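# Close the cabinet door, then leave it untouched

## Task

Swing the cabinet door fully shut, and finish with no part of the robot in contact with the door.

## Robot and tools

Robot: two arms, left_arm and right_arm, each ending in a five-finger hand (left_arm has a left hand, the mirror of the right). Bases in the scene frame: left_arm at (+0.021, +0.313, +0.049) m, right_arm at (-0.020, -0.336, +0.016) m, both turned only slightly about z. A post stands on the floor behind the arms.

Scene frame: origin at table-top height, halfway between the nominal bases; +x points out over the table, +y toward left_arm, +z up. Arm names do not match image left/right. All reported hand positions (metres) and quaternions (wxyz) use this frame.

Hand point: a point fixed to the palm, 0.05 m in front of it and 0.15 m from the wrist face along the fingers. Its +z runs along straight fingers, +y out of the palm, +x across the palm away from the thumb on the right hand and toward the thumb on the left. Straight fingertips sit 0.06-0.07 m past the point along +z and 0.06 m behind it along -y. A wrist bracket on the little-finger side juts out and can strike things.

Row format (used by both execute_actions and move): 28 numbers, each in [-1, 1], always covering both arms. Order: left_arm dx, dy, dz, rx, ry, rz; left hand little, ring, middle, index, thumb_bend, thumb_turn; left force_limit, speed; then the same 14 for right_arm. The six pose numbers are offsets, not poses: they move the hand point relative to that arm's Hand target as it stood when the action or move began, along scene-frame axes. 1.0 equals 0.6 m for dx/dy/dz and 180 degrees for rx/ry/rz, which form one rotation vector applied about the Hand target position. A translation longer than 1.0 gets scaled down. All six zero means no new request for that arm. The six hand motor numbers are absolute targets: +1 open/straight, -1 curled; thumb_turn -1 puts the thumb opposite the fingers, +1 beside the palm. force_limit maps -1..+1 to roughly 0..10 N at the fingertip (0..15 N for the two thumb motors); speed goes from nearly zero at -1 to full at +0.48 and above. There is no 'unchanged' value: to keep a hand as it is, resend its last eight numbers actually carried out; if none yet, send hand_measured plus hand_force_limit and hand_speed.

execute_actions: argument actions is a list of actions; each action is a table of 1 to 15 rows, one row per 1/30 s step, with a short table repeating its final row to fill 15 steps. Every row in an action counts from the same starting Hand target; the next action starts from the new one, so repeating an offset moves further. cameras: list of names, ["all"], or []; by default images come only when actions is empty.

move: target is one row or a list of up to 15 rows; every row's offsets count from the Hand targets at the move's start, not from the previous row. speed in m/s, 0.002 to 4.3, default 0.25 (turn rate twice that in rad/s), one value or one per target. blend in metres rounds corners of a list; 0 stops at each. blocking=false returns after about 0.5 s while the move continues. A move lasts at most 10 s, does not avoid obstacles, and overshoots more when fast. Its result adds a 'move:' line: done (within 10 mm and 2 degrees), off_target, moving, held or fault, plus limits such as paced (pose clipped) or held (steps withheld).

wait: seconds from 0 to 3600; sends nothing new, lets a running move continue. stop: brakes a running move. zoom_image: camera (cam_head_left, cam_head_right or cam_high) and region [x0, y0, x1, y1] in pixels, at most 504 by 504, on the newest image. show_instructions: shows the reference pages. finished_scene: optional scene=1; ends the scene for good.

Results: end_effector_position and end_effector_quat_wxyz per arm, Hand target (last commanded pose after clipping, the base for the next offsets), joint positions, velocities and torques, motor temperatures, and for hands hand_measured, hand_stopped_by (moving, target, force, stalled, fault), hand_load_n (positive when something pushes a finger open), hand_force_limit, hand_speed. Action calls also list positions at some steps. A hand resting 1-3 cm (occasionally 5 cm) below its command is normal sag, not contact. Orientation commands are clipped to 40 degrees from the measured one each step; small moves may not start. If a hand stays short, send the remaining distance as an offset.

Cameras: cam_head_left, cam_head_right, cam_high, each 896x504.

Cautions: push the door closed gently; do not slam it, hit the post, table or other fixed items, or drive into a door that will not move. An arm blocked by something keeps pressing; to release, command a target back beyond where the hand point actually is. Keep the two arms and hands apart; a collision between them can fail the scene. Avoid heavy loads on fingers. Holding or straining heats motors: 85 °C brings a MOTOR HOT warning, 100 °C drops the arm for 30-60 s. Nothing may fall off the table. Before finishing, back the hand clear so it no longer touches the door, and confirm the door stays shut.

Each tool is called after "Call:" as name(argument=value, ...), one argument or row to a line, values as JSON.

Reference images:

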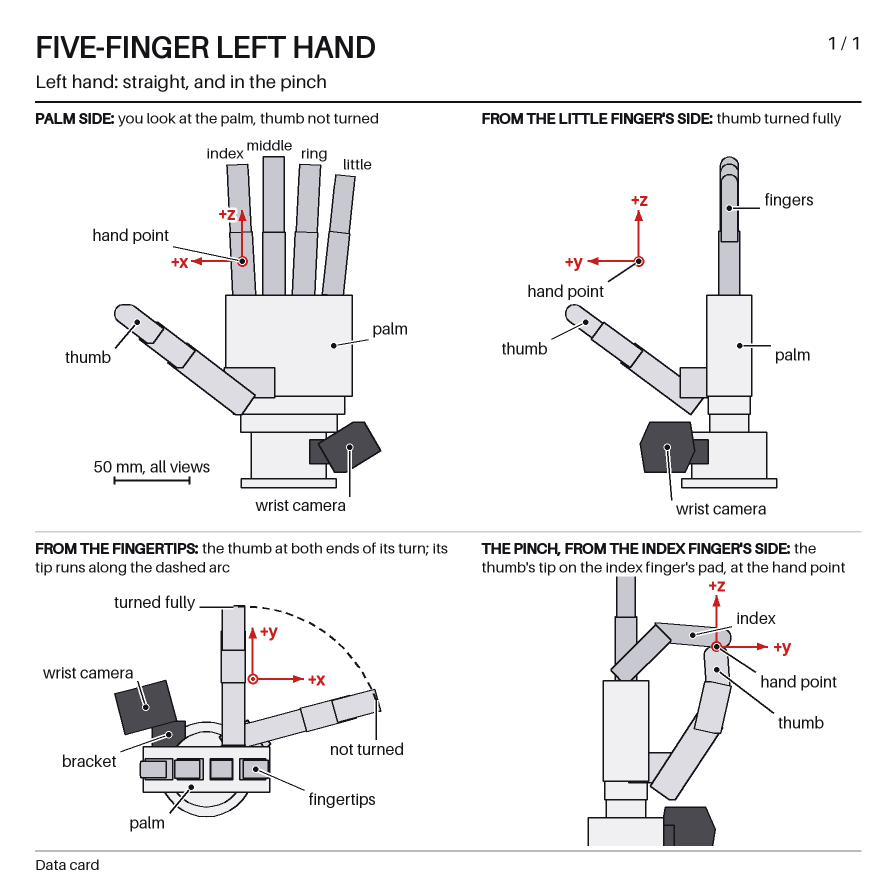

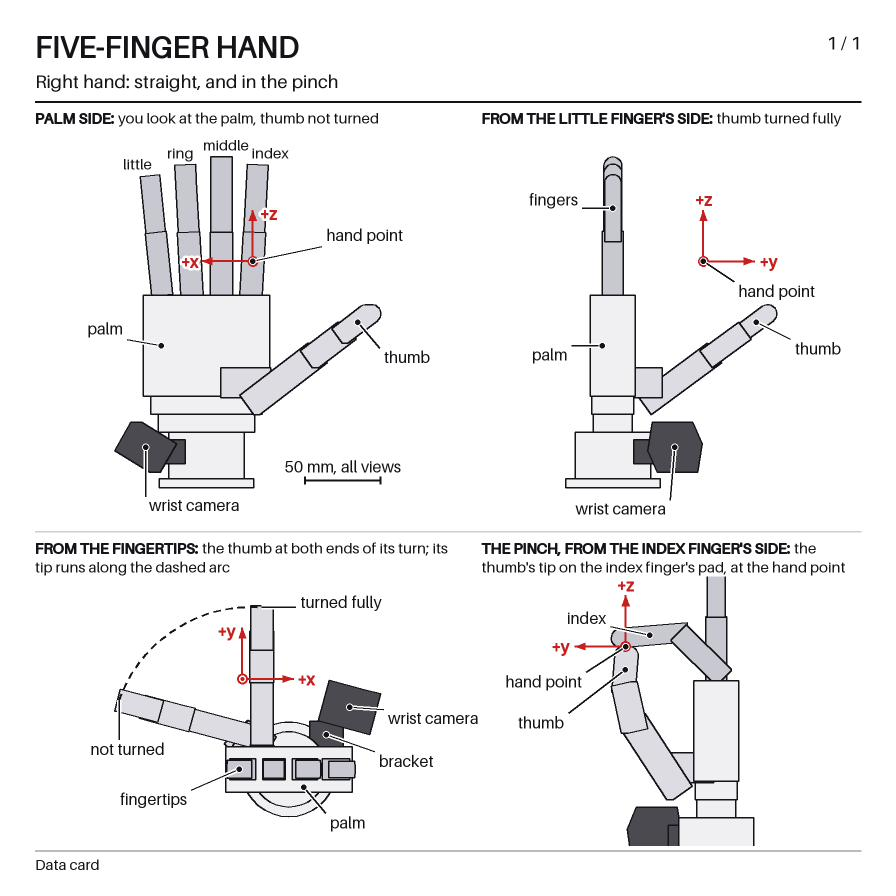

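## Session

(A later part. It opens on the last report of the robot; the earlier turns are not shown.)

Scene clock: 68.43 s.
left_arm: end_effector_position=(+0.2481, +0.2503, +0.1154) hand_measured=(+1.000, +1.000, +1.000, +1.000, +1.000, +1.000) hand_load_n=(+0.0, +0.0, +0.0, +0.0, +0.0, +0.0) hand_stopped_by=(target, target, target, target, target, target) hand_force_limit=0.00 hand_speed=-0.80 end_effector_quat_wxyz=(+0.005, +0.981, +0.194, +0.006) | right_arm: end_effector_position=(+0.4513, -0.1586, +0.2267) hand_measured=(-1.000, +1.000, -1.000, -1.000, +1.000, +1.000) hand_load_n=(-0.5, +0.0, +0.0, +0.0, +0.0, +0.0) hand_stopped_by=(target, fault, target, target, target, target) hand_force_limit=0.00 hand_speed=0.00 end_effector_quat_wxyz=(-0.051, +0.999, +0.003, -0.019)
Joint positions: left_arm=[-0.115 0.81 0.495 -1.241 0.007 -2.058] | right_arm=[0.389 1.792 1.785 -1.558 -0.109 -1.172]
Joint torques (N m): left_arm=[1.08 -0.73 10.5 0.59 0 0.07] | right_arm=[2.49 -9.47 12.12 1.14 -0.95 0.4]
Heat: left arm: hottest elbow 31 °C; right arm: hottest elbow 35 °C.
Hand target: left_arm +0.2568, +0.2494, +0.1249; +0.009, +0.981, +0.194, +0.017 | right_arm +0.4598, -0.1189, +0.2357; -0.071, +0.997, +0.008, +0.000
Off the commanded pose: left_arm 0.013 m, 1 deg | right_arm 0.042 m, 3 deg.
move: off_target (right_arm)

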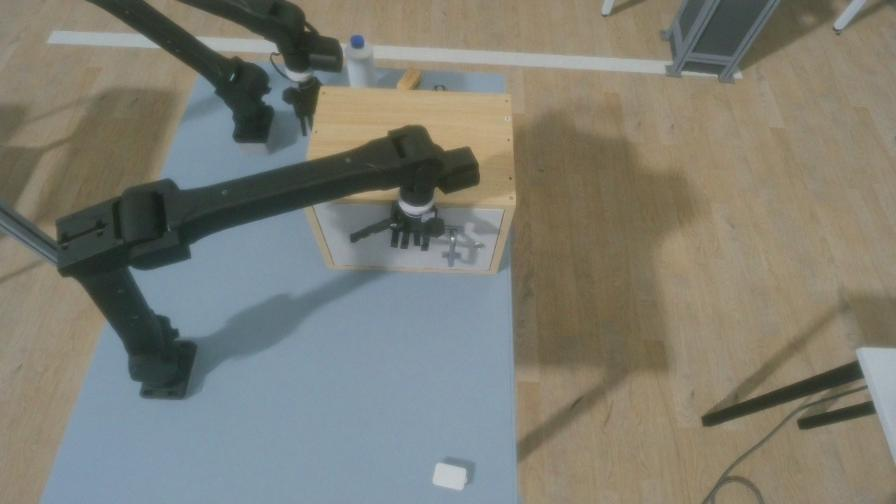

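Call:
move(
  target=[
    [0,0,0,0,0,0,1,1,1,1,1,1,0,-0.8, 0,-0.3,0.05,0,0,0,-1,-1,-1,-1,1,1,0,0],
  ],
  cameras=["cam_head_left","cam_high"],
  speed=0.15,
)

Call:
zoom_image(
  camera="cam_high",
  region=[300, 180, 530, 290],
)

Call:
zoom_image(
  camera="cam_high",
  region=[450, 180, 530, 290],
)

Scene clock: 71.83 s.
left_arm: end_effector_position=(+0.2481, +0.2503, +0.1154) hand_measured=(+1.000, +1.000, +1.000, +1.000, +1.000, +1.000) hand_load_n=(+0.0, +0.0, +0.0, +0.0, +0.0, +0.0) hand_stopped_by=(target, target, target, target, target, target) hand_force_limit=0.00 hand_speed=-0.80 end_effector_quat_wxyz=(+0.005, +0.981, +0.194, +0.006) | right_arm: end_effector_position=(+0.4625, -0.2963, +0.2549) hand_measured=(-1.000, +1.000, -1.000, -1.000, +1.000, +1.000) hand_load_n=(+0.0, +0.0, +0.0, +0.0, +0.0, +0.0) hand_stopped_by=(target, fault, target, target, target, target) hand_force_limit=0.00 hand_speed=0.00 end_effector_quat_wxyz=(-0.068, +0.998, +0.005, -0.008)
Joint positions: left_arm=[-0.115 0.81 0.495 -1.241 0.007 -2.058] | right_arm=[0.126 1.703 1.744 -1.609 -0.137 -1.438]
Joint torques (N m): left_arm=[1.08 -0.79 10.51 0.58 0 0.07] | right_arm=[-1.55 -11.16 8.03 0.2 -0.16 -0.09]
Heat: left arm: hottest elbow 31 °C; right arm: hottest elbow 35 °C.
Hand target: left_arm +0.2568, +0.2494, +0.1249; +0.009, +0.981, +0.194, +0.017 | right_arm +0.4597, -0.2988, +0.2658; -0.071, +0.997, +0.009, +0.000
Off the commanded pose: left_arm 0.013 m, 1 deg | right_arm 0.011 m, 1 deg.
move: off_target (right_arm)

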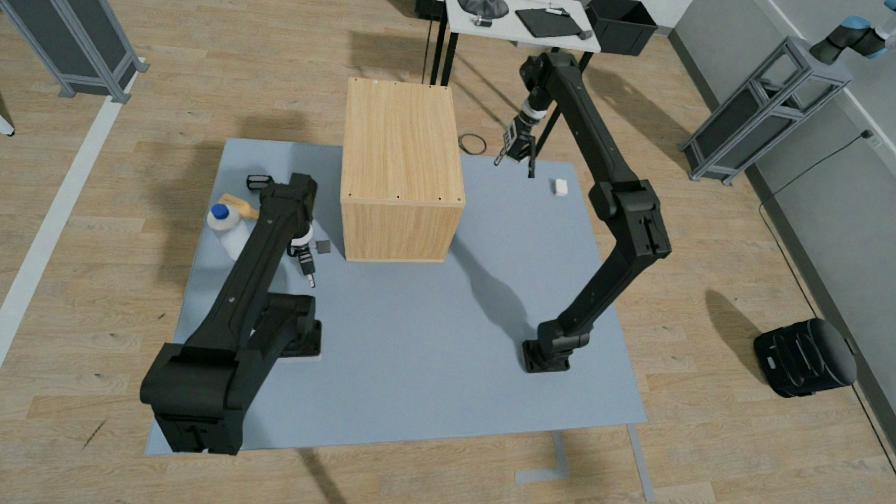

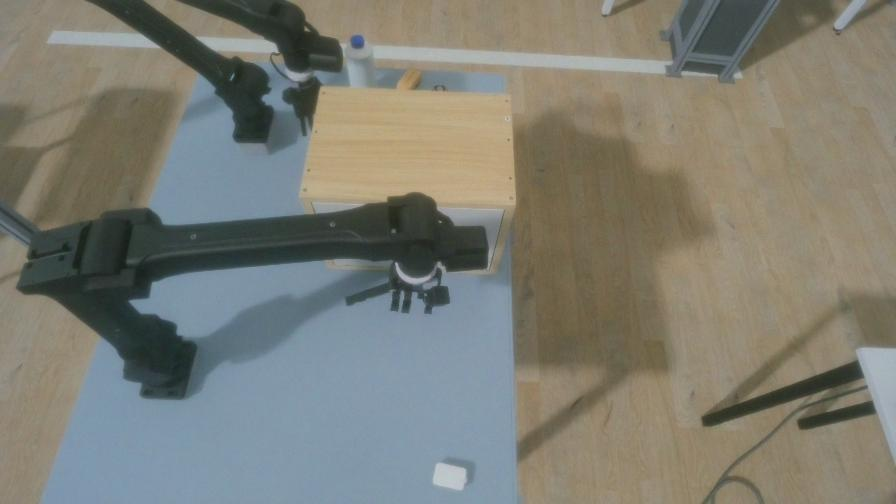

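Scaled by 2.191 from the camera's image (finer frame: 1280x720).

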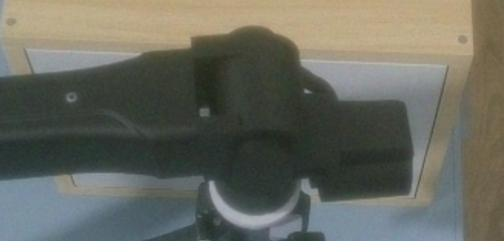

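Scaled by 4.582 from the camera's image (finer frame: 1280x720).

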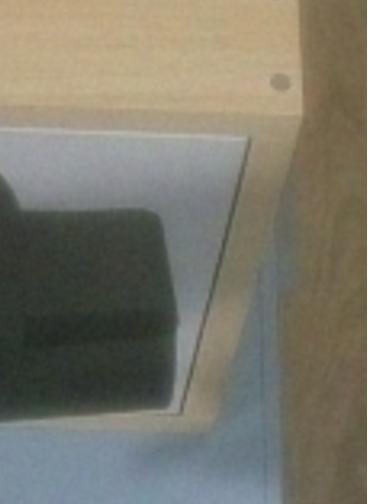

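Call:
finished_scene(
)

The scene is finished: the task was done.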